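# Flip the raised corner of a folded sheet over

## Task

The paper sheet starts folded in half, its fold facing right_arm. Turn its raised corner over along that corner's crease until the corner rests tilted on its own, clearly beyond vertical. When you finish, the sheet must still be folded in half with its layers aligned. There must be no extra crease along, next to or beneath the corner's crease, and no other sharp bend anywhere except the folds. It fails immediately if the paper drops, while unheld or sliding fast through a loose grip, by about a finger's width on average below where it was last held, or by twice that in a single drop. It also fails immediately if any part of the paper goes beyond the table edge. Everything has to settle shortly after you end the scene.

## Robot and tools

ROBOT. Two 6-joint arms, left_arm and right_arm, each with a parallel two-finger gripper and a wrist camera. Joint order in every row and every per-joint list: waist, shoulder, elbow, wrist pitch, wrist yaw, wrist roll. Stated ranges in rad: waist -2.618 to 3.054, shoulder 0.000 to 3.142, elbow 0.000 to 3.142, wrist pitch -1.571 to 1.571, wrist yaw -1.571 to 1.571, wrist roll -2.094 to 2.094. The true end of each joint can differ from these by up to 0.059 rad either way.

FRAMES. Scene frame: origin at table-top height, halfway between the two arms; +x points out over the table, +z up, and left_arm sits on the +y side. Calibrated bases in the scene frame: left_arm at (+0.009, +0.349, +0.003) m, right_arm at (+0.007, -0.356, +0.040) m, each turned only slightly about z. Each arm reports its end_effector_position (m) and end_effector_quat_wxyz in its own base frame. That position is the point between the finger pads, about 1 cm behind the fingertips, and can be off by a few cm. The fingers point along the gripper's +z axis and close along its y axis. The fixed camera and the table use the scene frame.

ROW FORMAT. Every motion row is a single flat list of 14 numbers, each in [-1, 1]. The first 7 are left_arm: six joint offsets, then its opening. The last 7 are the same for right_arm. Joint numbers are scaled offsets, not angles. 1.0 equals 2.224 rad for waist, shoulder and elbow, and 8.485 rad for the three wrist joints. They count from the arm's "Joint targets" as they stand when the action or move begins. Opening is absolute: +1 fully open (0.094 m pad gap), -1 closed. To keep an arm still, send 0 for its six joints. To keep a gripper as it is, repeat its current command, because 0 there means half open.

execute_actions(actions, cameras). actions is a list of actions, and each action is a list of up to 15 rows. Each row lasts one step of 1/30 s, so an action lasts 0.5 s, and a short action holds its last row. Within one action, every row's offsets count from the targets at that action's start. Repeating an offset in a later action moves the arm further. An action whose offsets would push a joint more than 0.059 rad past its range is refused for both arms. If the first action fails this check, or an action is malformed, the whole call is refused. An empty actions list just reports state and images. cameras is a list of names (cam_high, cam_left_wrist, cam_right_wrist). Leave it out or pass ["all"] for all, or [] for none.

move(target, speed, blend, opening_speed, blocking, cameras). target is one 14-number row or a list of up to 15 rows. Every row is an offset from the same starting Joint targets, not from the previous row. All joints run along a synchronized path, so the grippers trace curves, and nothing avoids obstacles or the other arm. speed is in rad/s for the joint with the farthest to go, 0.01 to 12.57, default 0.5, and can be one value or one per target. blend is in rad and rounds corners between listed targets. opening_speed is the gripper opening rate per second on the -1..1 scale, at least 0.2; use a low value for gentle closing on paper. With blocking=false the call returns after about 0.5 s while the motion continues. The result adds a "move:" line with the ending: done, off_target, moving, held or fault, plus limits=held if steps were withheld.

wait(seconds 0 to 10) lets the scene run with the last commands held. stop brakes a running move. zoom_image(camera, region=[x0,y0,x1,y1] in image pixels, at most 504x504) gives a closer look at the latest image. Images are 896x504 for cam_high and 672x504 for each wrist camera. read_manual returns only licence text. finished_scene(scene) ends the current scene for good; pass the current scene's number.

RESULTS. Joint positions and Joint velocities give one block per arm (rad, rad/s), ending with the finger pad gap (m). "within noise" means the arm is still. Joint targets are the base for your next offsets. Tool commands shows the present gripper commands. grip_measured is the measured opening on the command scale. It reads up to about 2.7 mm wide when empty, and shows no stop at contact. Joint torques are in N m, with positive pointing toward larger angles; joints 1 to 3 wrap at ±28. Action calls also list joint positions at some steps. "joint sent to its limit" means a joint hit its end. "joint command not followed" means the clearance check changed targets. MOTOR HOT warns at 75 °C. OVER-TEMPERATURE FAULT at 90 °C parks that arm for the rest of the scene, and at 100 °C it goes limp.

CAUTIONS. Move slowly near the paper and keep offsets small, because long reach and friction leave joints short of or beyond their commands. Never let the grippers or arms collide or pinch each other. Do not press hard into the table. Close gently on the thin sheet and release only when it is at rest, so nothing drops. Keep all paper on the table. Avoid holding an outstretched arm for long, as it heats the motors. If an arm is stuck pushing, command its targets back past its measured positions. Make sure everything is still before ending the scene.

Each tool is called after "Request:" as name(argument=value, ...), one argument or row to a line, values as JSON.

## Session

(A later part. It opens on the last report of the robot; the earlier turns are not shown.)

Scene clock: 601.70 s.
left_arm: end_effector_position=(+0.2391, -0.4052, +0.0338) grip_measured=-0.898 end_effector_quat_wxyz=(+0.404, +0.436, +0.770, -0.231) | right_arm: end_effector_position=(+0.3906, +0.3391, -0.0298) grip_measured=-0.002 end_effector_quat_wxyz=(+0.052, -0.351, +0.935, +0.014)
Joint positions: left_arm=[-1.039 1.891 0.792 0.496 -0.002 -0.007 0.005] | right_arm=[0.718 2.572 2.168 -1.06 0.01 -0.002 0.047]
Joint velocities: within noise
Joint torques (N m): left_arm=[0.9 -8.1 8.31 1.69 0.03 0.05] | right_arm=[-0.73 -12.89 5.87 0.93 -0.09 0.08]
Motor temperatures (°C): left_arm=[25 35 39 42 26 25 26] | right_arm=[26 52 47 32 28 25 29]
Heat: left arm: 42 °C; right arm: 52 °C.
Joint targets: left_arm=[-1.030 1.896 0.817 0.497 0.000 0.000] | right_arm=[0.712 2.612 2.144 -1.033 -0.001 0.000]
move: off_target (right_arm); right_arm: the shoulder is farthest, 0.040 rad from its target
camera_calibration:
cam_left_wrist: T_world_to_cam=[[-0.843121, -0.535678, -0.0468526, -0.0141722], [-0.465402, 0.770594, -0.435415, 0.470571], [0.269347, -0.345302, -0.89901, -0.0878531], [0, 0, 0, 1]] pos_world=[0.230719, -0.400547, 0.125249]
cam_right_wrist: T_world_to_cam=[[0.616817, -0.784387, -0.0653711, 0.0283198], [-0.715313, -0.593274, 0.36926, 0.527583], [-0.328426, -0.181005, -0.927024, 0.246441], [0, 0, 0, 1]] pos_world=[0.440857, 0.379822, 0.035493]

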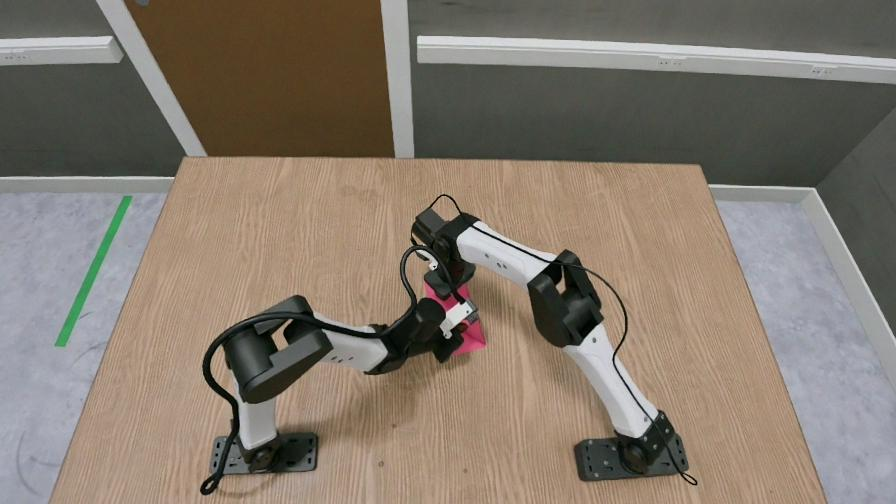

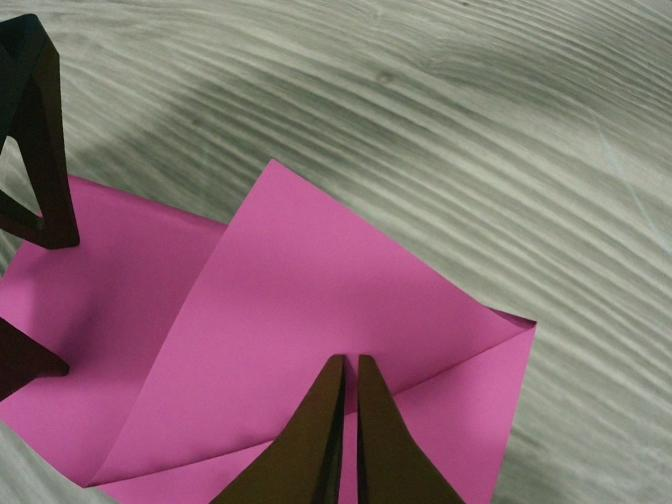

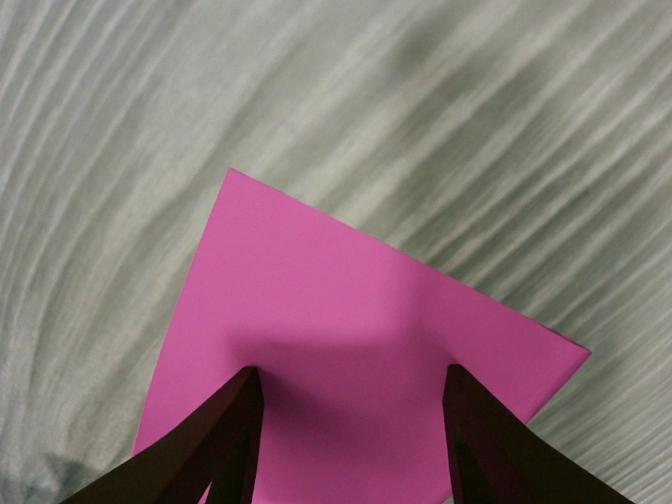

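Request:
move(
  target=[
    [0.00495,0.01349,0.01304,0.00035,0,0,-0.9,0,0,0,0,0,0,0.0],
    [0.00674,0.02608,0.01821,0.00231,0,0,-0.9,0,0,0,0,0,0,0.0],
  ],
  speed=0.05,
  cameras=["cam_high","cam_left_wrist","cam_right_wrist"],
)

Scene clock: 607.43 s.
left_arm: end_effector_position=(+0.2499, -0.4091, +0.0227) grip_measured=-0.898 end_effector_quat_wxyz=(+0.399, +0.432, +0.777, -0.225) | right_arm: end_effector_position=(+0.3906, +0.3391, -0.0298) grip_measured=-0.002 end_effector_quat_wxyz=(+0.052, -0.351, +0.935, +0.014)
Joint positions: left_arm=[-1.023 1.949 0.833 0.497 -0.002 -0.007 0.005] | right_arm=[0.718 2.572 2.168 -1.06 0.01 -0.002 0.047]
Joint velocities: within noise
Joint torques (N m): left_arm=[1.02 -8.51 8.12 1.84 0.07 0.04] | right_arm=[-0.76 -12.89 5.86 0.95 -0.02 -0.03]
Motor temperatures (°C): left_arm=[25 35 40 42 26 25 26] | right_arm=[26 52 47 32 28 25 29]
Heat: left arm: 42 °C; right arm: 52 °C.
Joint targets: left_arm=[-1.015 1.955 0.857 0.516 0.000 0.000] | right_arm=[0.712 2.612 2.144 -1.033 -0.001 0.000]
move: off_target (right_arm); right_arm: the shoulder is farthest, 0.040 rad from its target
camera_calibration:
cam_left_wrist: T_world_to_cam=[[-0.835262, -0.547813, -0.0473157, -0.0146991], [-0.48057, 0.769124, -0.421308, 0.476665], [0.26719, -0.329164, -0.905682, -0.0948125], [0, 0, 0, 1]] pos_world=[0.242126, -0.405876, 0.114258]
cam_right_wrist: T_world_to_cam=[[0.616817, -0.784387, -0.0653711, 0.0283198], [-0.715313, -0.593274, 0.36926, 0.527583], [-0.328426, -0.181005, -0.927024, 0.246441], [0, 0, 0, 1]] pos_world=[0.440857, 0.379822, 0.035493]

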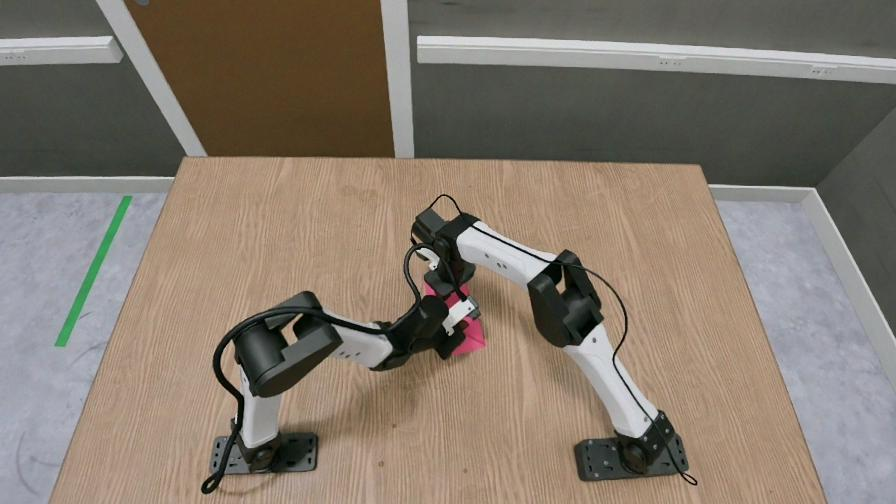

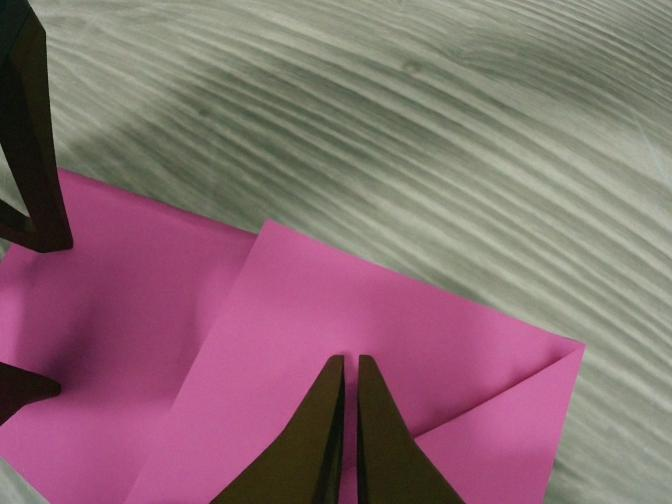

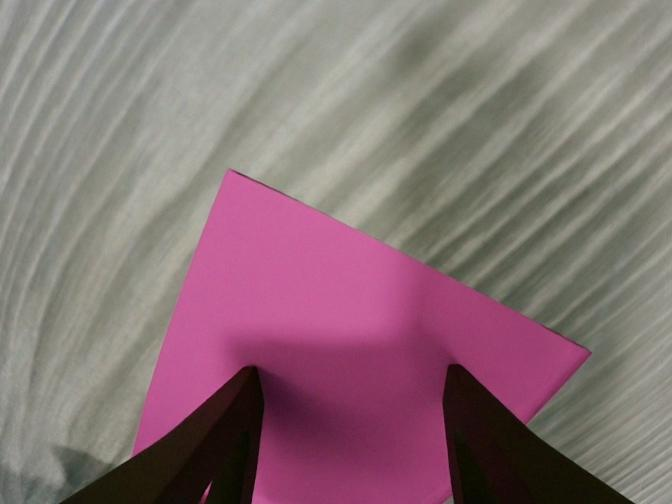

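Request:
move(
  target=[
    [0,0.01241,0.00225,0.00444,0,0,-0.9,0,0,0,0,0,0,0.0],
    [0,0.01835,0.00225,0.00601,0,0,-0.9,0,0,0,0,0,0,0.0],
  ],
  speed=0.05,
  cameras=["cam_high","cam_left_wrist","cam_right_wrist"],
)

Request:
zoom_image(
  camera="cam_left_wrist",
  region=[180, 180, 600, 504],
)

Scene clock: 614.37 s.
left_arm: end_effector_position=(+0.2536, -0.4153, +0.0198) grip_measured=-0.898 end_effector_quat_wxyz=(+0.410, +0.429, +0.771, -0.231) | right_arm: end_effector_position=(+0.3906, +0.3391, -0.0298) grip_measured=-0.002 end_effector_quat_wxyz=(+0.052, -0.351, +0.935, +0.014)
Joint positions: left_arm=[-1.023 1.986 0.841 0.556 -0.002 -0.007 0.005] | right_arm=[0.718 2.572 2.168 -1.06 0.01 -0.002 0.047]
Joint velocities: within noise
Joint torques (N m): left_arm=[0.98 -8.43 7.69 1.78 0.04 0.04] | right_arm=[-0.69 -12.62 5.93 0.96 0 0.07]
Motor temperatures (°C): left_arm=[25 35 40 42 26 25 26] | right_arm=[26 52 47 32 28 25 29]
Heat: left arm: 42 °C; right arm: 52 °C.
Joint targets: left_arm=[-1.015 1.995 0.862 0.567 0.000 0.000] | right_arm=[0.712 2.612 2.144 -1.033 -0.001 0.000]
move: off_target (right_arm); right_arm: the shoulder is farthest, 0.040 rad from its target
camera_calibration:
cam_left_wrist: T_world_to_cam=[[-0.834544, -0.548984, -0.0464031, -0.0157408], [-0.47421, 0.758638, -0.446758, 0.476469], [0.280466, -0.350834, -0.893451, -0.11315], [0, 0, 0, 1]] pos_world=[0.244545, -0.409806, 0.111043]
cam_right_wrist: T_world_to_cam=[[0.616817, -0.784387, -0.0653711, 0.0283198], [-0.715313, -0.593274, 0.36926, 0.527583], [-0.328426, -0.181005, -0.927024, 0.246441], [0, 0, 0, 1]] pos_world=[0.440857, 0.379822, 0.035493]

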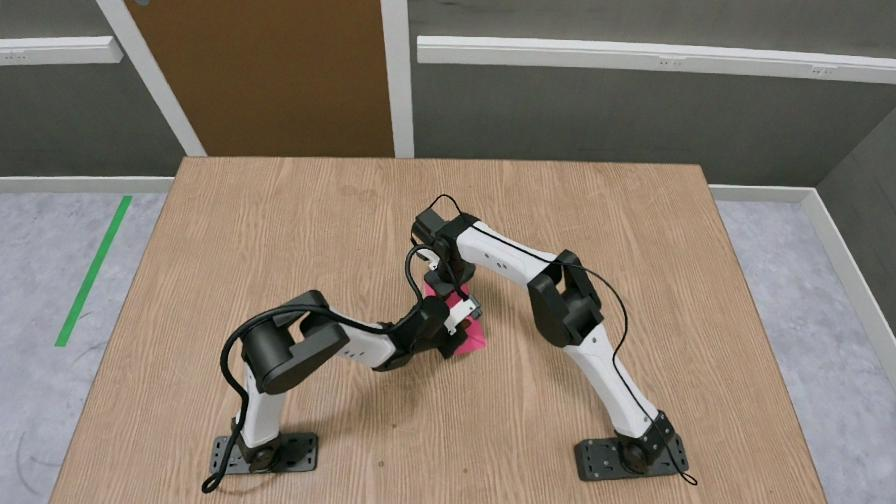

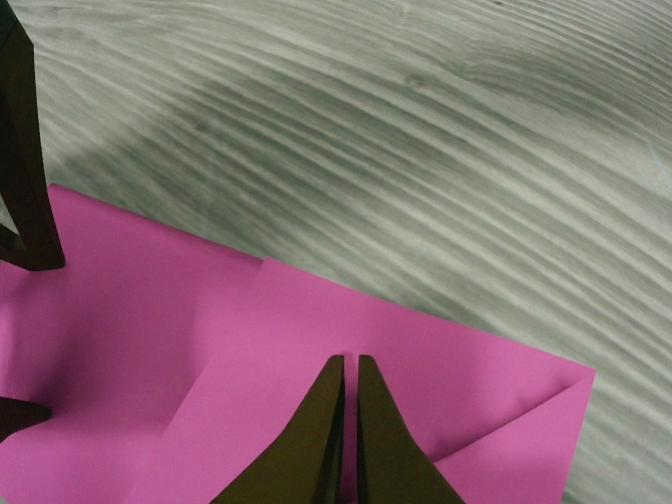

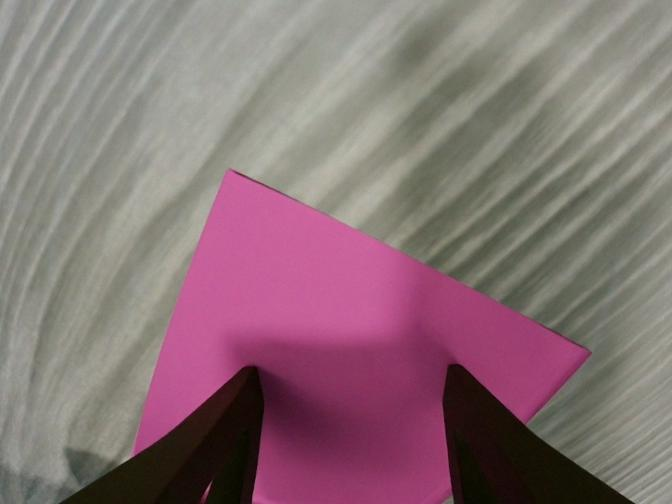

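Scaled by 1.200 from the camera's 672x504 image, which has a finer 960x720 frame.

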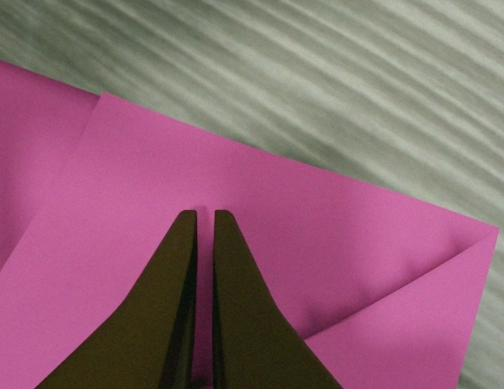

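Request:
move(
  target=[0,0.01219,0,0.00389,0,0,-0.9,0,0,0,0,0,0,0.0],
  speed=0.04,
  cameras=["cam_left_wrist"],
)

Scene clock: 623.30 s.
left_arm: end_effector_position=(+0.2559, -0.4190, +0.0195) grip_measured=-0.898 end_effector_quat_wxyz=(+0.420, +0.426, +0.765, -0.237) | right_arm: end_effector_position=(+0.3906, +0.3391, -0.0298) grip_measured=-0.002 end_effector_quat_wxyz=(+0.052, -0.351, +0.935, +0.014)
Joint positions: left_arm=[-1.023 2.008 0.841 0.604 -0.002 -0.007 0.005] | right_arm=[0.718 2.572 2.168 -1.06 0.01 -0.002 0.047]
Joint velocities: within noise
Joint torques (N m): left_arm=[0.94 -7.99 7.61 1.65 0.03 0.03] | right_arm=[-0.69 -12.78 5.72 0.99 -0.06 0.02]
Motor temperatures (°C): left_arm=[25 35 40 41 26 25 26] | right_arm=[26 52 46 32 28 25 29]
Heat: left arm: 41 °C; right arm: 52 °C.
Joint targets: left_arm=[-1.015 2.022 0.862 0.600 0.000 0.001] | right_arm=[0.712 2.612 2.144 -1.033 -0.001 0.000]
move: off_target (right_arm); right_arm: the shoulder is farthest, 0.040 rad from its target
camera_calibration:
cam_left_wrist: T_world_to_cam=[[-0.833993, -0.549871, -0.0457962, -0.0163479], [-0.467697, 0.748511, -0.470097, 0.474892], [0.292771, -0.370639, -0.881426, -0.12703], [0, 0, 0, 1]] pos_world=[0.245662, -0.411534, 0.110529]
Images, in order (width x height): cam_left_wrist 672x504.

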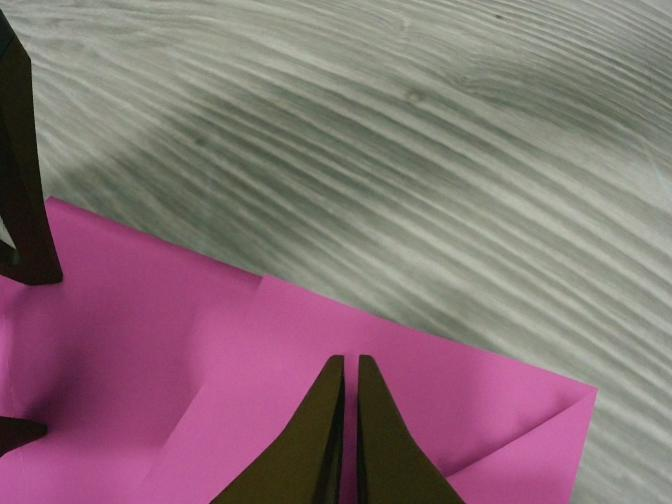

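Request:
move(
  target=[0,0,-0.03237,0.00259,0,0,-0.9,0,0,0,0,0,0,0.0],
  speed=0.04,
  cameras=["cam_high","cam_left_wrist","cam_right_wrist"],
)

Request:
zoom_image(
  camera="cam_left_wrist",
  region=[180, 180, 600, 504],
)

Scene clock: 635.97 s.
left_arm: end_effector_position=(+0.2537, -0.4154, +0.0186) grip_measured=-0.898 end_effector_quat_wxyz=(+0.428, +0.423, +0.761, -0.241) | right_arm: end_effector_position=(+0.3906, +0.3391, -0.0298) grip_measured=-0.002 end_effector_quat_wxyz=(+0.052, -0.351, +0.935, +0.014)
Joint positions: left_arm=[-1.023 2.009 0.807 0.658 -0.002 -0.007 0.005] | right_arm=[0.718 2.572 2.168 -1.06 0.01 -0.002 0.047]
Joint velocities: within noise
Joint torques (N m): left_arm=[0.95 -7.87 3.69 1.37 0.06 0.05] | right_arm=[-0.94 -12.89 5.72 0.93 0 0.07]
Motor temperatures (°C): left_arm=[25 35 41 41 26 25 26] | right_arm=[26 52 46 32 28 25 29]
Heat: left arm: 41 °C; right arm: 52 °C.
Joint targets: left_arm=[-1.015 2.023 0.790 0.622 0.000 0.000] | right_arm=[0.712 2.612 2.144 -1.033 -0.001 0.000]
move: off_target (left_arm, right_arm); left_arm: the wrist pitch is farthest, 0.036 rad from its target; right_arm: the shoulder is farthest, 0.040 rad from its target
camera_calibration:
cam_left_wrist: T_world_to_cam=[[-0.833572, -0.55057, -0.0450611, -0.0166759], [-0.462578, 0.740279, -0.487861, 0.466362], [0.301959, -0.385822, -0.871758, -0.134612], [0, 0, 0, 1]] pos_world=[0.242476, -0.406355, 0.109419]
cam_right_wrist: T_world_to_cam=[[0.616817, -0.784387, -0.0653711, 0.0283198], [-0.715313, -0.593274, 0.36926, 0.527583], [-0.328426, -0.181005, -0.927024, 0.246441], [0, 0, 0, 1]] pos_world=[0.440857, 0.379822, 0.035493]

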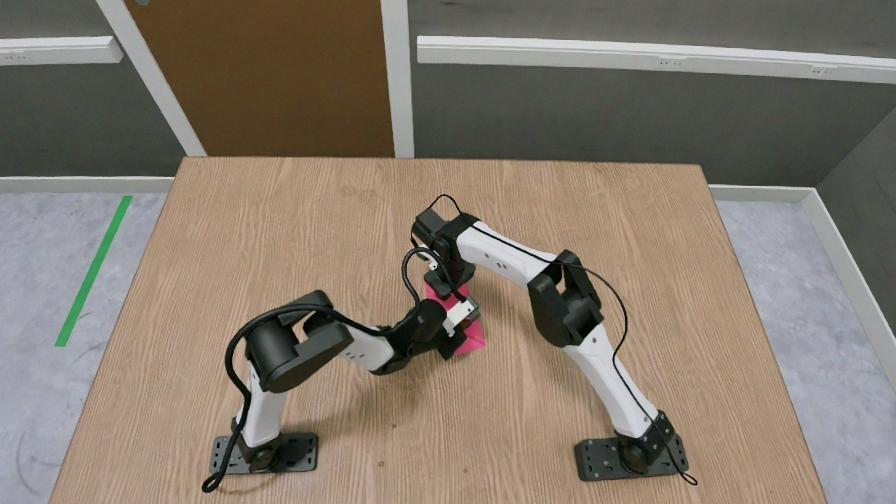

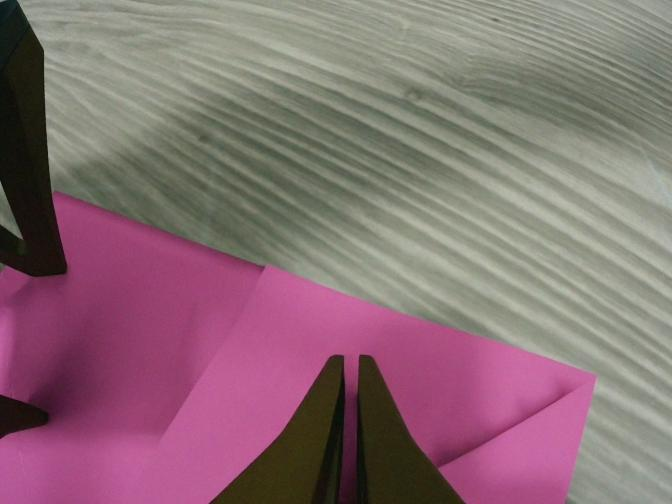

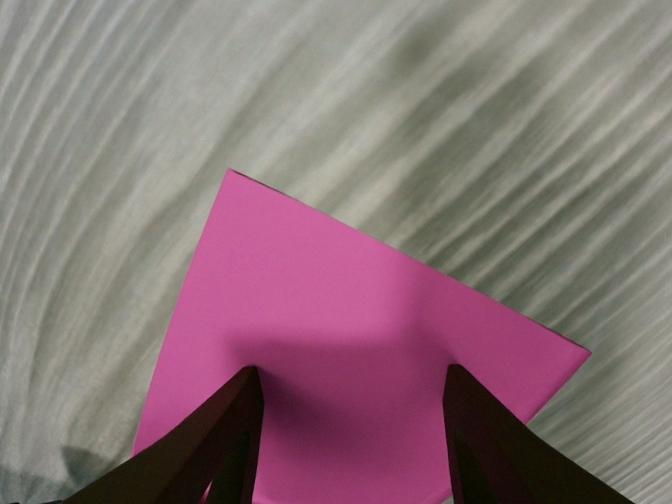

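Scaled by 1.200 from the camera's 672x504 image, which has a finer 960x720 frame.

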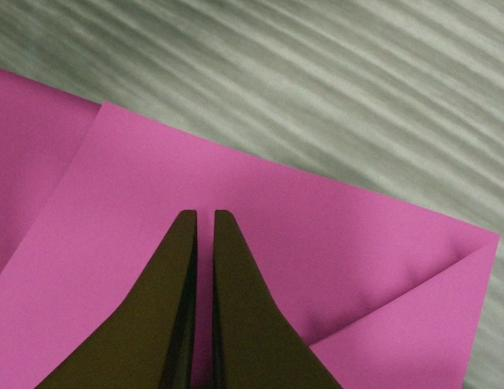

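Request:
move(
  target=[
    [0,-0.04856,0.02248,-0.01438,0,0,-0.9,0,0,0,0,0,0,0.0],
    [0,-0.09487,0.0045,-0.02263,0,0,-0.9,0,0,0,0,0,0,0.0],
  ],
  speed=0.08,
  cameras=["cam_high","cam_left_wrist","cam_right_wrist"],
)

Scene clock: 648.33 s.
left_arm: end_effector_position=(+0.2451, -0.4013, +0.0489) grip_measured=-0.898 end_effector_quat_wxyz=(+0.407, +0.430, +0.773, -0.229) | right_arm: end_effector_position=(+0.3906, +0.3391, -0.0298) grip_measured=-0.002 end_effector_quat_wxyz=(+0.052, -0.351, +0.935, +0.014)
Joint positions: left_arm=[-1.023 1.842 0.806 0.435 -0.002 -0.006 0.005] | right_arm=[0.718 2.572 2.168 -1.06 0.01 -0.002 0.047]
Joint velocities: within noise
Joint torques (N m): left_arm=[0.95 -11.43 5.45 1.64 0.06 0.05] | right_arm=[-0.76 -12.72 5.76 0.95 -0.08 0]
Motor temperatures (°C): left_arm=[25 36 39 40 26 25 26] | right_arm=[26 52 46 32 28 25 29]
Heat: left arm: 40 °C; right arm: 52 °C.
Joint targets: left_arm=[-1.015 1.812 0.800 0.431 0.000 0.001] | right_arm=[0.712 2.612 2.144 -1.033 -0.001 0.000]
move: off_target (right_arm); right_arm: the shoulder is farthest, 0.040 rad from its target
camera_calibration:
cam_left_wrist: T_world_to_cam=[[-0.835002, -0.548203, -0.04739, -0.0133362], [-0.475922, 0.762756, -0.437838, 0.476479], [0.276171, -0.343041, -0.897804, -0.0753425], [0, 0, 0, 1]] pos_world=[0.236439, -0.396594, 0.140346]
cam_right_wrist: T_world_to_cam=[[0.616817, -0.784387, -0.0653711, 0.0283198], [-0.715313, -0.593274, 0.36926, 0.527583], [-0.328426, -0.181005, -0.927024, 0.246441], [0, 0, 0, 1]] pos_world=[0.440857, 0.379822, 0.035493]

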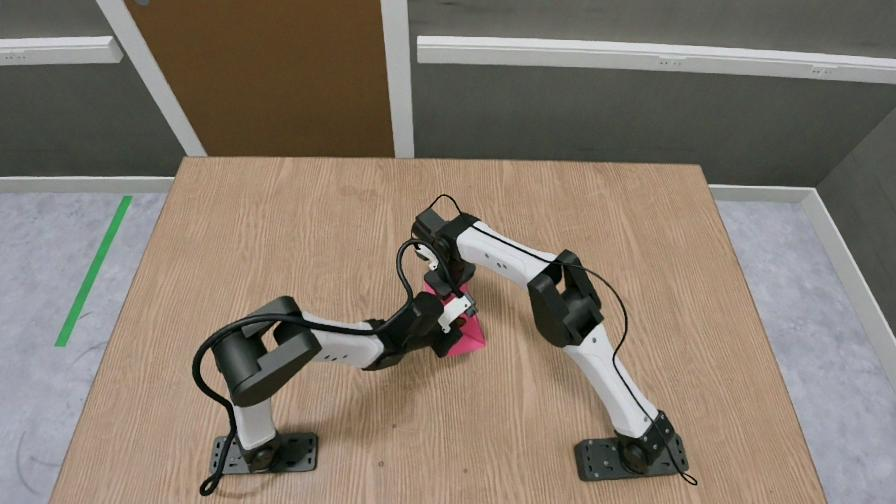

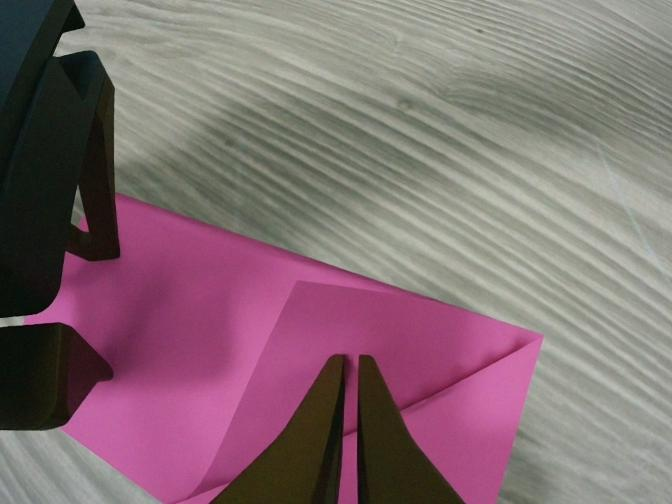

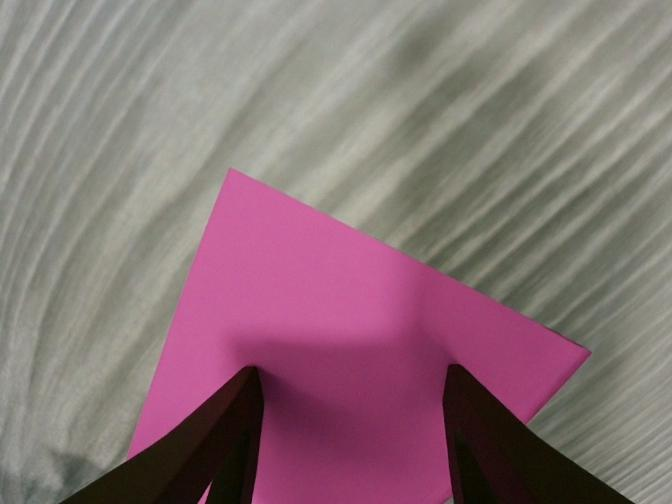

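Request:
move(
  target=[0,-0.04362,-0.04946,0,0,0,-0.9,0,0,0,0,0,0,0.0],
  speed=0.08,
  cameras=["cam_high","cam_left_wrist","cam_right_wrist"],
)

Request:
zoom_image(
  camera="cam_high",
  region=[390, 250, 530, 390],
)

Scene clock: 658.70 s.
left_arm: end_effector_position=(+0.2299, -0.3763, +0.0504) grip_measured=-0.898 end_effector_quat_wxyz=(+0.402, +0.431, +0.775, -0.226) | right_arm: end_effector_position=(+0.3906, +0.3391, -0.0298) grip_measured=-0.002 end_effector_quat_wxyz=(+0.052, -0.351, +0.935, +0.014)
Joint positions: left_arm=[-1.023 1.742 0.697 0.434 -0.002 -0.006 0.005] | right_arm=[0.718 2.572 2.168 -1.06 0.01 -0.002 0.047]
Joint velocities: within noise
Joint torques (N m): left_arm=[0.88 -10.24 5.35 1.62 0.04 0.05] | right_arm=[-0.73 -12.66 5.7 0.92 0.01 0.01]
Motor temperatures (°C): left_arm=[25 36 39 41 26 25 26] | right_arm=[26 52 46 32 28 25 29]
Heat: left arm: 41 °C; right arm: 52 °C.
Joint targets: left_arm=[-1.015 1.714 0.690 0.430 0.000 0.001] | right_arm=[0.712 2.612 2.144 -1.033 -0.001 0.000]
move: off_target (right_arm); right_arm: the shoulder is farthest, 0.040 rad from its target
camera_calibration:
cam_left_wrist: T_world_to_cam=[[-0.835336, -0.547661, -0.0477596, -0.0119701], [-0.478649, 0.767292, -0.426801, 0.452599], [0.270388, -0.333662, -0.903084, -0.0561916], [0, 0, 0, 1]] pos_world=[0.221831, -0.37258, 0.141852]
cam_right_wrist: T_world_to_cam=[[0.616817, -0.784387, -0.0653711, 0.0283198], [-0.715313, -0.593274, 0.36926, 0.527583], [-0.328426, -0.181005, -0.927024, 0.246441], [0, 0, 0, 1]] pos_world=[0.440857, 0.379822, 0.035493]

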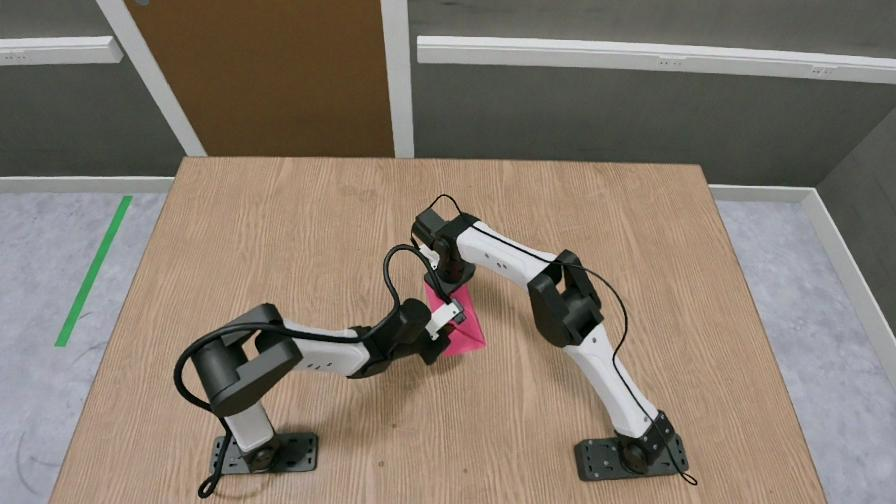

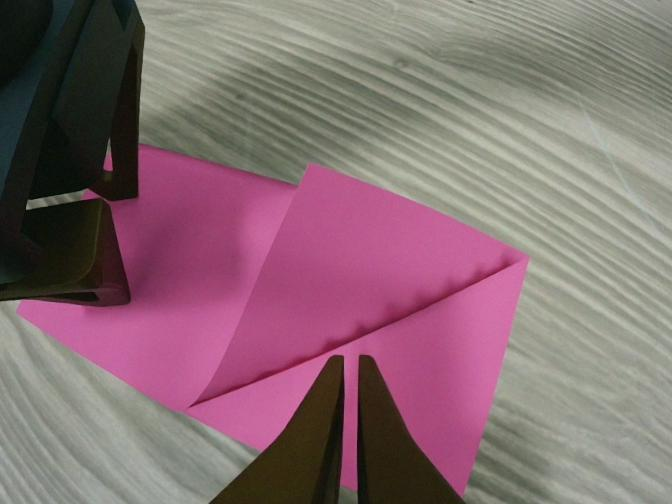

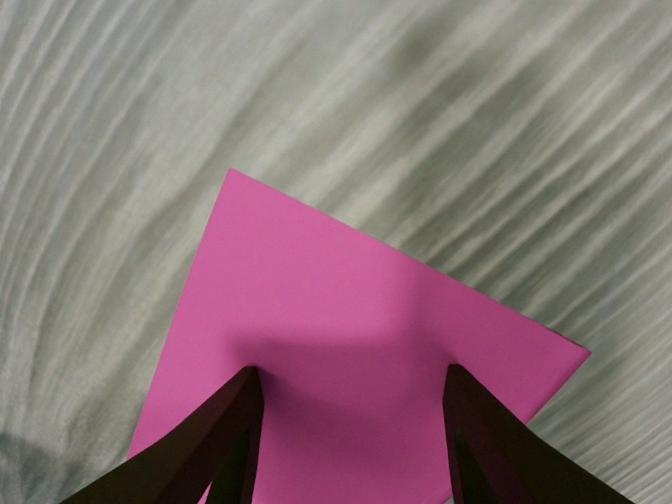

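Scaled by 3.600 from the camera's 896x504 image, which has a finer 1280x720 frame.

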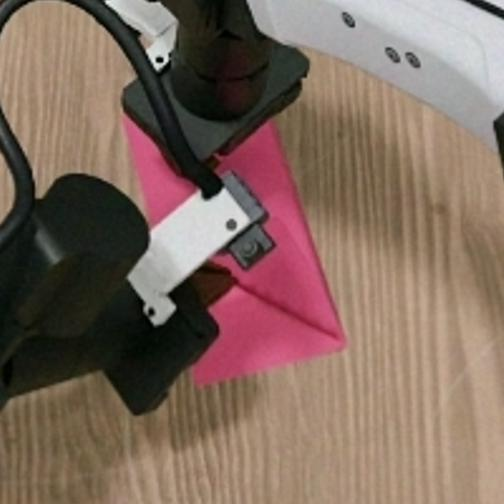

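Request:
move(
  target=[
    [0,0.08228,0.05845,0.00943,0,0,-0.9,0,0,0,0,0,0,0.0],
    [0,0.09532,0.07014,0.00943,0,0,-0.9,0,0,0,0,0,0,0.0],
    [0,0.10791,0.07532,0.01021,0,0,-0.9,0,0,0,0,0,0,0.0],
    [-0.0027,0.12095,0.07734,0.01458,0,0,-0.9,0,0,0,0,0,0,0.0],
    [-0.00944,0.13579,0.02923,0.03029,0,0,-0.9,0,0,0,0,0,0,0.0],
  ],
  speed=[0.15,0.06,0.06,0.06,0.06],
  blend=0.01,
  cameras=["cam_left_wrist","cam_right_wrist"],
)

Request:
zoom_image(
  camera="cam_left_wrist",
  region=[180, 180, 600, 504],
)

Scene clock: 698.47 s.
left_arm: end_effector_position=(+0.2485, -0.4118, +0.0188) grip_measured=-0.898 end_effector_quat_wxyz=(+0.435, +0.423, +0.756, -0.246) | right_arm: end_effector_position=(+0.3906, +0.3391, -0.0298) grip_measured=-0.002 end_effector_quat_wxyz=(+0.052, -0.351, +0.935, +0.014)
Joint positions: left_arm=[-1.029 2.002 0.769 0.708 -0.002 -0.006 0.005] | right_arm=[0.718 2.572 2.168 -1.06 0.01 -0.002 0.047]
Joint velocities: within noise
Joint torques (N m): left_arm=[-0.49 -7.61 3.79 1.53 0.04 0.03] | right_arm=[-0.72 -12.77 5.74 0.98 -0.01 0.02]
Motor temperatures (°C): left_arm=[25 39 39 42 26 25 26] | right_arm=[26 53 46 32 28 25 29]
Heat: left arm: 42 °C; right arm: 53 °C.
Joint targets: left_arm=[-1.036 2.017 0.755 0.688 0.000 0.001] | right_arm=[0.712 2.612 2.144 -1.033 -0.001 0.000]
move: off_target (right_arm); right_arm: the shoulder is farthest, 0.040 rad from its target
camera_calibration:
cam_left_wrist: T_world_to_cam=[[-0.836145, -0.546683, -0.0447117, -0.0167707], [-0.453591, 0.734985, -0.504035, 0.457163], [0.30841, -0.401166, -0.862525, -0.139551], [0, 0, 0, 1]] pos_world=[0.236381, -0.40116, 0.10931]
cam_right_wrist: T_world_to_cam=[[0.616817, -0.784387, -0.0653711, 0.0283198], [-0.715313, -0.593274, 0.36926, 0.527583], [-0.328426, -0.181005, -0.927024, 0.246441], [0, 0, 0, 1]] pos_world=[0.440857, 0.379822, 0.035493]
Images, in order (width x height): cam_left_wrist 672x504, cam_right_wrist 672x504.

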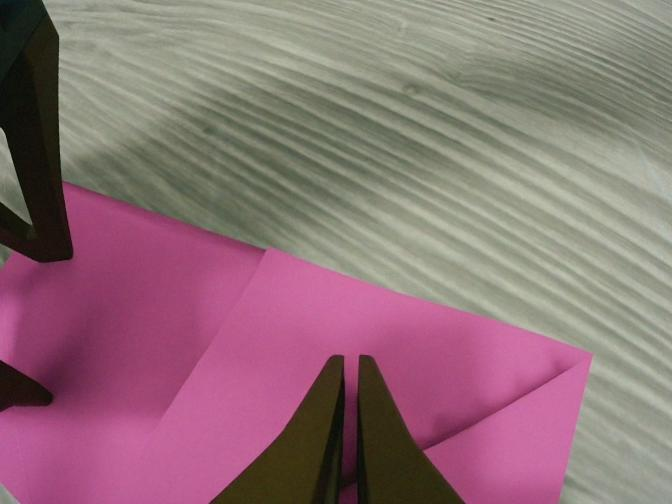

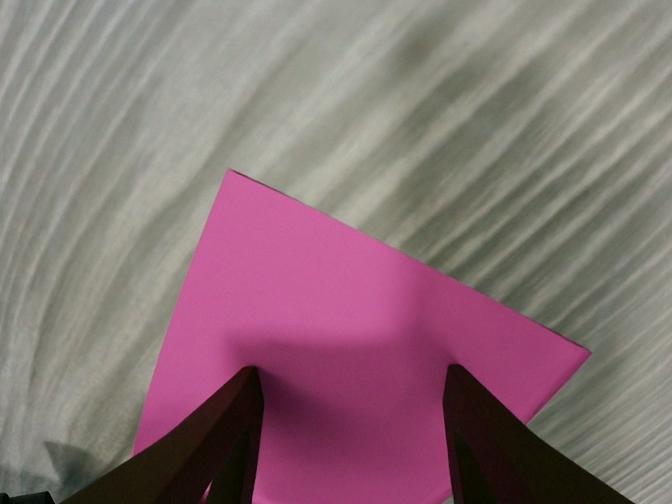

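Scaled by 1.200 from the camera's 672x504 image, which has a finer 960x720 frame.

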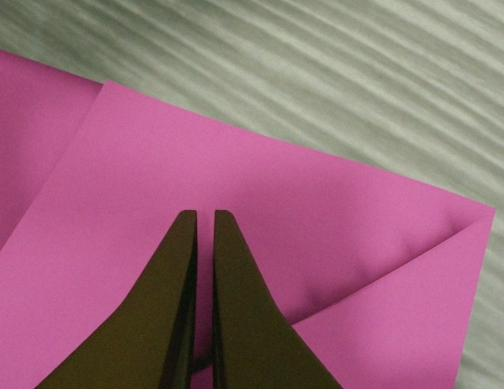

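Request:
move(
  target=[
    [0,-0.0459,0.0292,-0.02216,0,0,-0.9,0,0,0,0,0,0,0.0],
    [0,-0.0922,0.0202,-0.0304,0,0,-0.9,0,0,0,0,0,0,0.0],
  ],
  speed=0.1,
)

Scene clock: 721.03 s.
left_arm: end_effector_position=(+0.2418, -0.4007, +0.0468) grip_measured=-0.898 end_effector_quat_wxyz=(+0.403, +0.433, +0.773, -0.228) | right_arm: end_effector_position=(+0.3906, +0.3391, -0.0298) grip_measured=-0.002 end_effector_quat_wxyz=(+0.052, -0.351, +0.935, +0.014)
Joint positions: left_arm=[-1.029 1.84 0.8 0.434 -0.002 -0.006 0.005] | right_arm=[0.718 2.572 2.168 -1.06 0.01 -0.002 0.047]
Joint velocities: within noise
Joint torques (N m): left_arm=[-0.51 -11.18 6.12 1.65 0.06 0.04] | right_arm=[-0.83 -12.68 5.55 1.01 0.03 0.03]
Motor temperatures (°C): left_arm=[25 39 38 40 26 25 26] | right_arm=[26 54 46 32 28 25 29]
Heat: left arm: 40 °C; right arm: 54 °C.
Joint targets: left_arm=[-1.036 1.811 0.800 0.429 0.000 0.001] | right_arm=[0.712 2.612 2.144 -1.033 -0.001 0.000]
move: off_target (right_arm); right_arm: the shoulder is farthest, 0.040 rad from its target
camera_calibration:
cam_left_wrist: T_world_to_cam=[[-0.838047, -0.543518, -0.0475941, -0.0132016], [-0.473348, 0.76768, -0.431984, 0.474624], [0.271328, -0.339494, -0.900625, -0.0734517], [0, 0, 0, 1]] pos_world=[0.233528, -0.396471, 0.138249]
cam_right_wrist: T_world_to_cam=[[0.616817, -0.784387, -0.0653711, 0.0283198], [-0.715313, -0.593274, 0.36926, 0.527583], [-0.328426, -0.181005, -0.927024, 0.246441], [0, 0, 0, 1]] pos_world=[0.440857, 0.379822, 0.035493]

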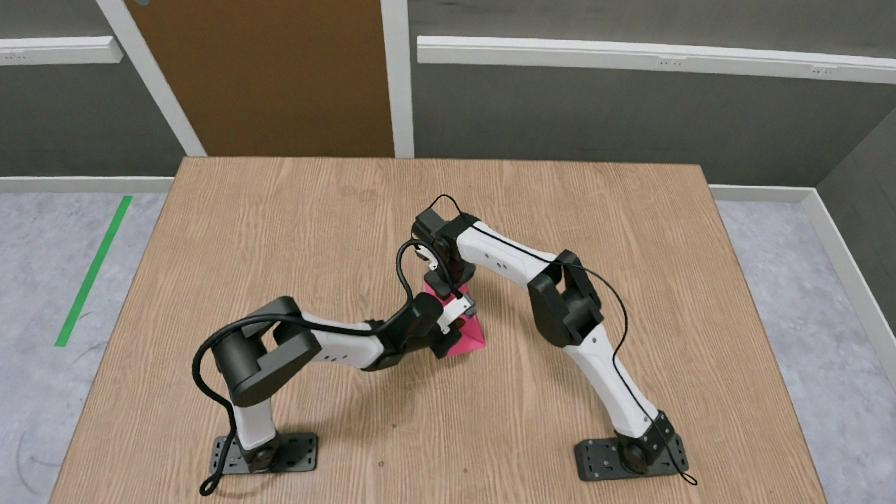

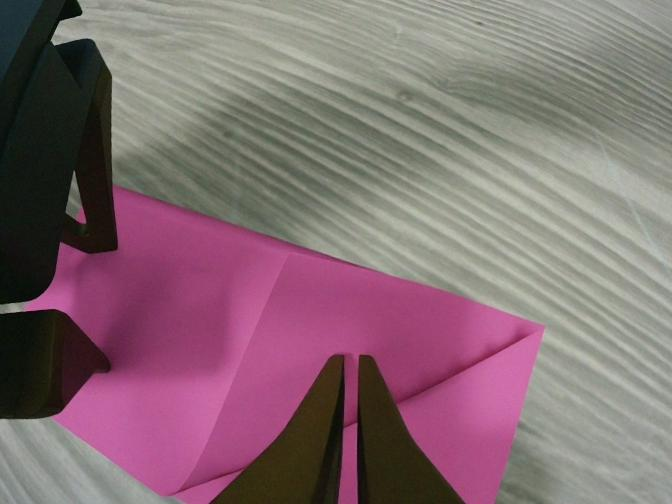

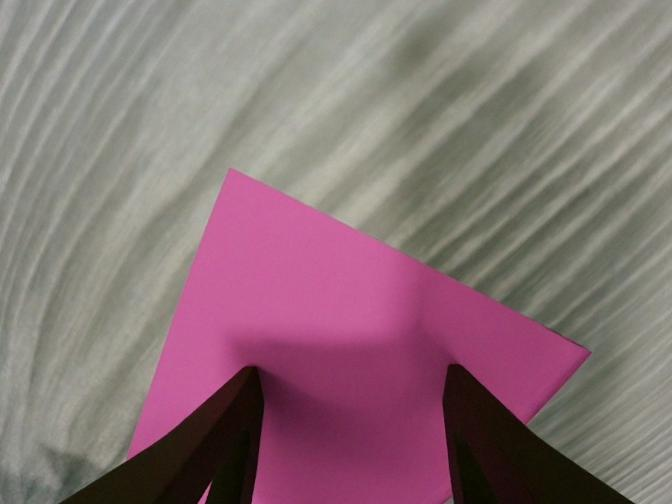

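Request:
move(
  target=[0,-0.0436,-0.0495,0,0,0,-0.9,0,0,0,0,0,0,0.0],
  speed=0.1,
  cameras=["cam_left_wrist"],
)

Request:
zoom_image(
  camera="cam_left_wrist",
  region=[100, 50, 604, 504],
)

Scene clock: 725.30 s.
left_arm: end_effector_position=(+0.2277, -0.3773, +0.0500) grip_measured=-0.898 end_effector_quat_wxyz=(+0.401, +0.434, +0.774, -0.227) | right_arm: end_effector_position=(+0.3906, +0.3391, -0.0298) grip_measured=-0.002 end_effector_quat_wxyz=(+0.052, -0.351, +0.935, +0.014)
Joint positions: left_arm=[-1.029 1.742 0.696 0.432 -0.002 -0.006 0.005] | right_arm=[0.718 2.572 2.168 -1.06 0.01 -0.002 0.047]
Joint velocities: within noise
Joint torques (N m): left_arm=[-0.51 -10.14 5.37 1.61 0.04 0.04] | right_arm=[-0.95 -12.94 5.78 0.95 -0.03 0]
Motor temperatures (°C): left_arm=[25 39 38 40 26 25 26] | right_arm=[26 54 46 32 28 25 29]
Heat: left arm: 40 °C; right arm: 54 °C.
Joint targets: left_arm=[-1.036 1.715 0.690 0.430 0.000 0.001] | right_arm=[0.712 2.612 2.144 -1.033 -0.001 0.000]
move: off_target (right_arm); right_arm: the shoulder is farthest, 0.040 rad from its target
camera_calibration:
cam_left_wrist: T_world_to_cam=[[-0.838245, -0.543193, -0.0478232, -0.0119359], [-0.474933, 0.770362, -0.425418, 0.452477], [0.267925, -0.333892, -0.903732, -0.0557333], [0, 0, 0, 1]] pos_world=[0.219823, -0.373663, 0.141553]
Images, in order (width x height): cam_left_wrist 672x504.

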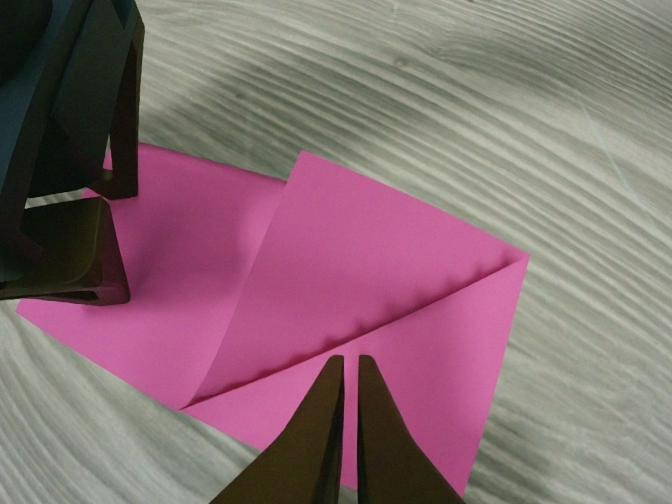

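Scaled by 1.000.

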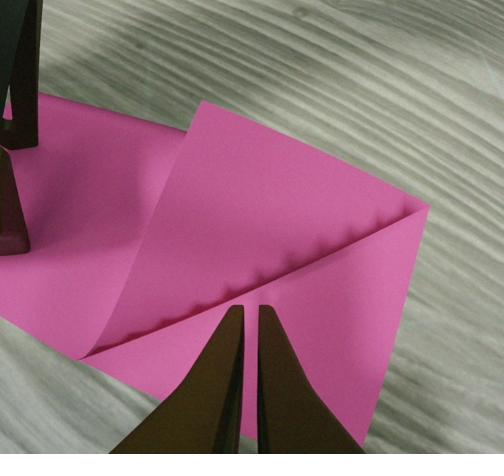

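Request:
zoom_image(
  camera="cam_left_wrist",
  region=[160, 130, 560, 430],
)

Request:
execute_actions(
  actions=[],
  cameras=["cam_high"],
)

Request:
zoom_image(
  camera="cam_high",
  region=[400, 260, 510, 370],
)

Scaled by 1.260 from the camera's 672x504 image, which has a finer 960x720 frame.

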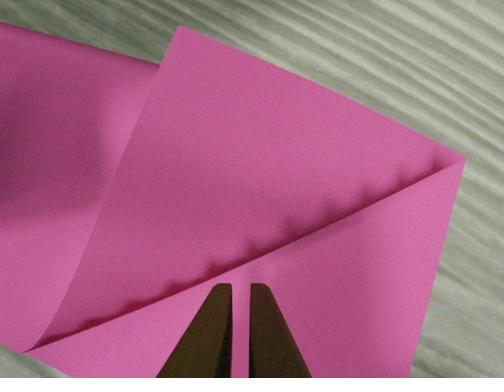

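Scene clock: 738.43 s.
left_arm: end_effector_position=(+0.2277, -0.3772, +0.0499) grip_measured=-0.898 end_effector_quat_wxyz=(+0.401, +0.434, +0.775, -0.227) | right_arm: end_effector_position=(+0.3906, +0.3391, -0.0298) grip_measured=-0.002 end_effector_quat_wxyz=(+0.052, -0.351, +0.935, +0.014)
Joint positions: left_arm=[-1.029 1.742 0.696 0.432 -0.002 -0.006 0.005] | right_arm=[0.718 2.572 2.168 -1.06 0.01 -0.002 0.047]
Joint velocities: within noise
Joint torques (N m): left_arm=[-0.38 -10.17 5.41 1.64 0.07 0.04] | right_arm=[-0.91 -12.78 5.7 0.94 -0.05 0.07]
Motor temperatures (°C): left_arm=[25 40 39 41 26 25 26] | right_arm=[26 54 45 32 28 25 29]
Heat: left arm: 41 °C; right arm: 54 °C.
Joint targets: left_arm=[-1.036 1.715 0.690 0.430 0.000 0.001] | right_arm=[0.712 2.612 2.144 -1.033 -0.001 0.000]
Tool commands: left_gripper/opening=-0.9 right_gripper/opening=+0.0
Images, in order (width x height): cam_high 896x504.

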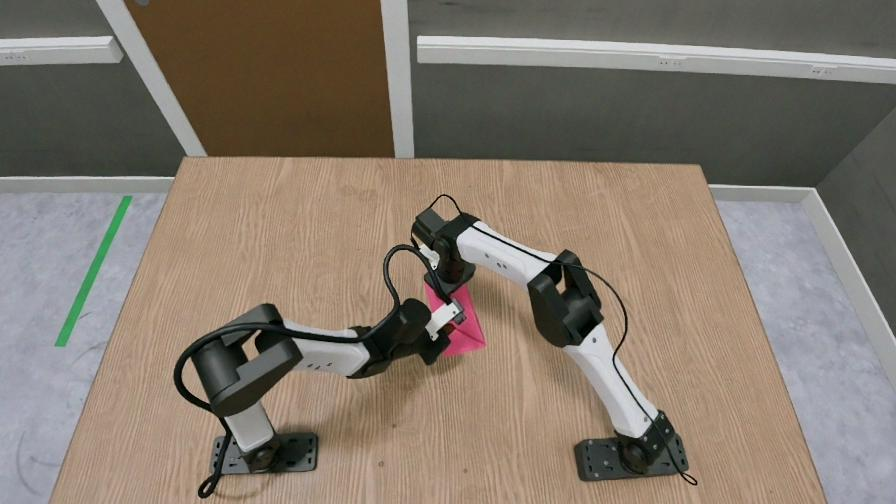

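Scaled by 4.582 from the camera's 896x504 image, which has a finer 1280x720 frame.

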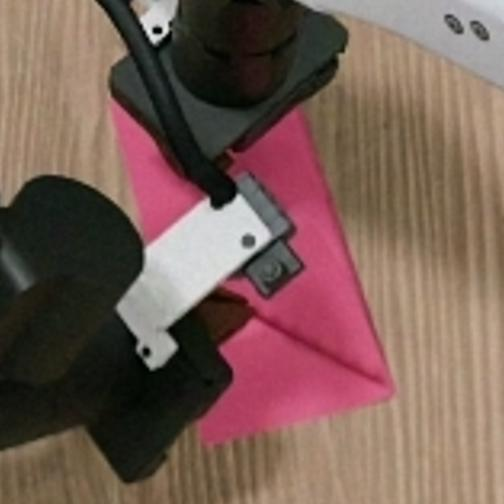

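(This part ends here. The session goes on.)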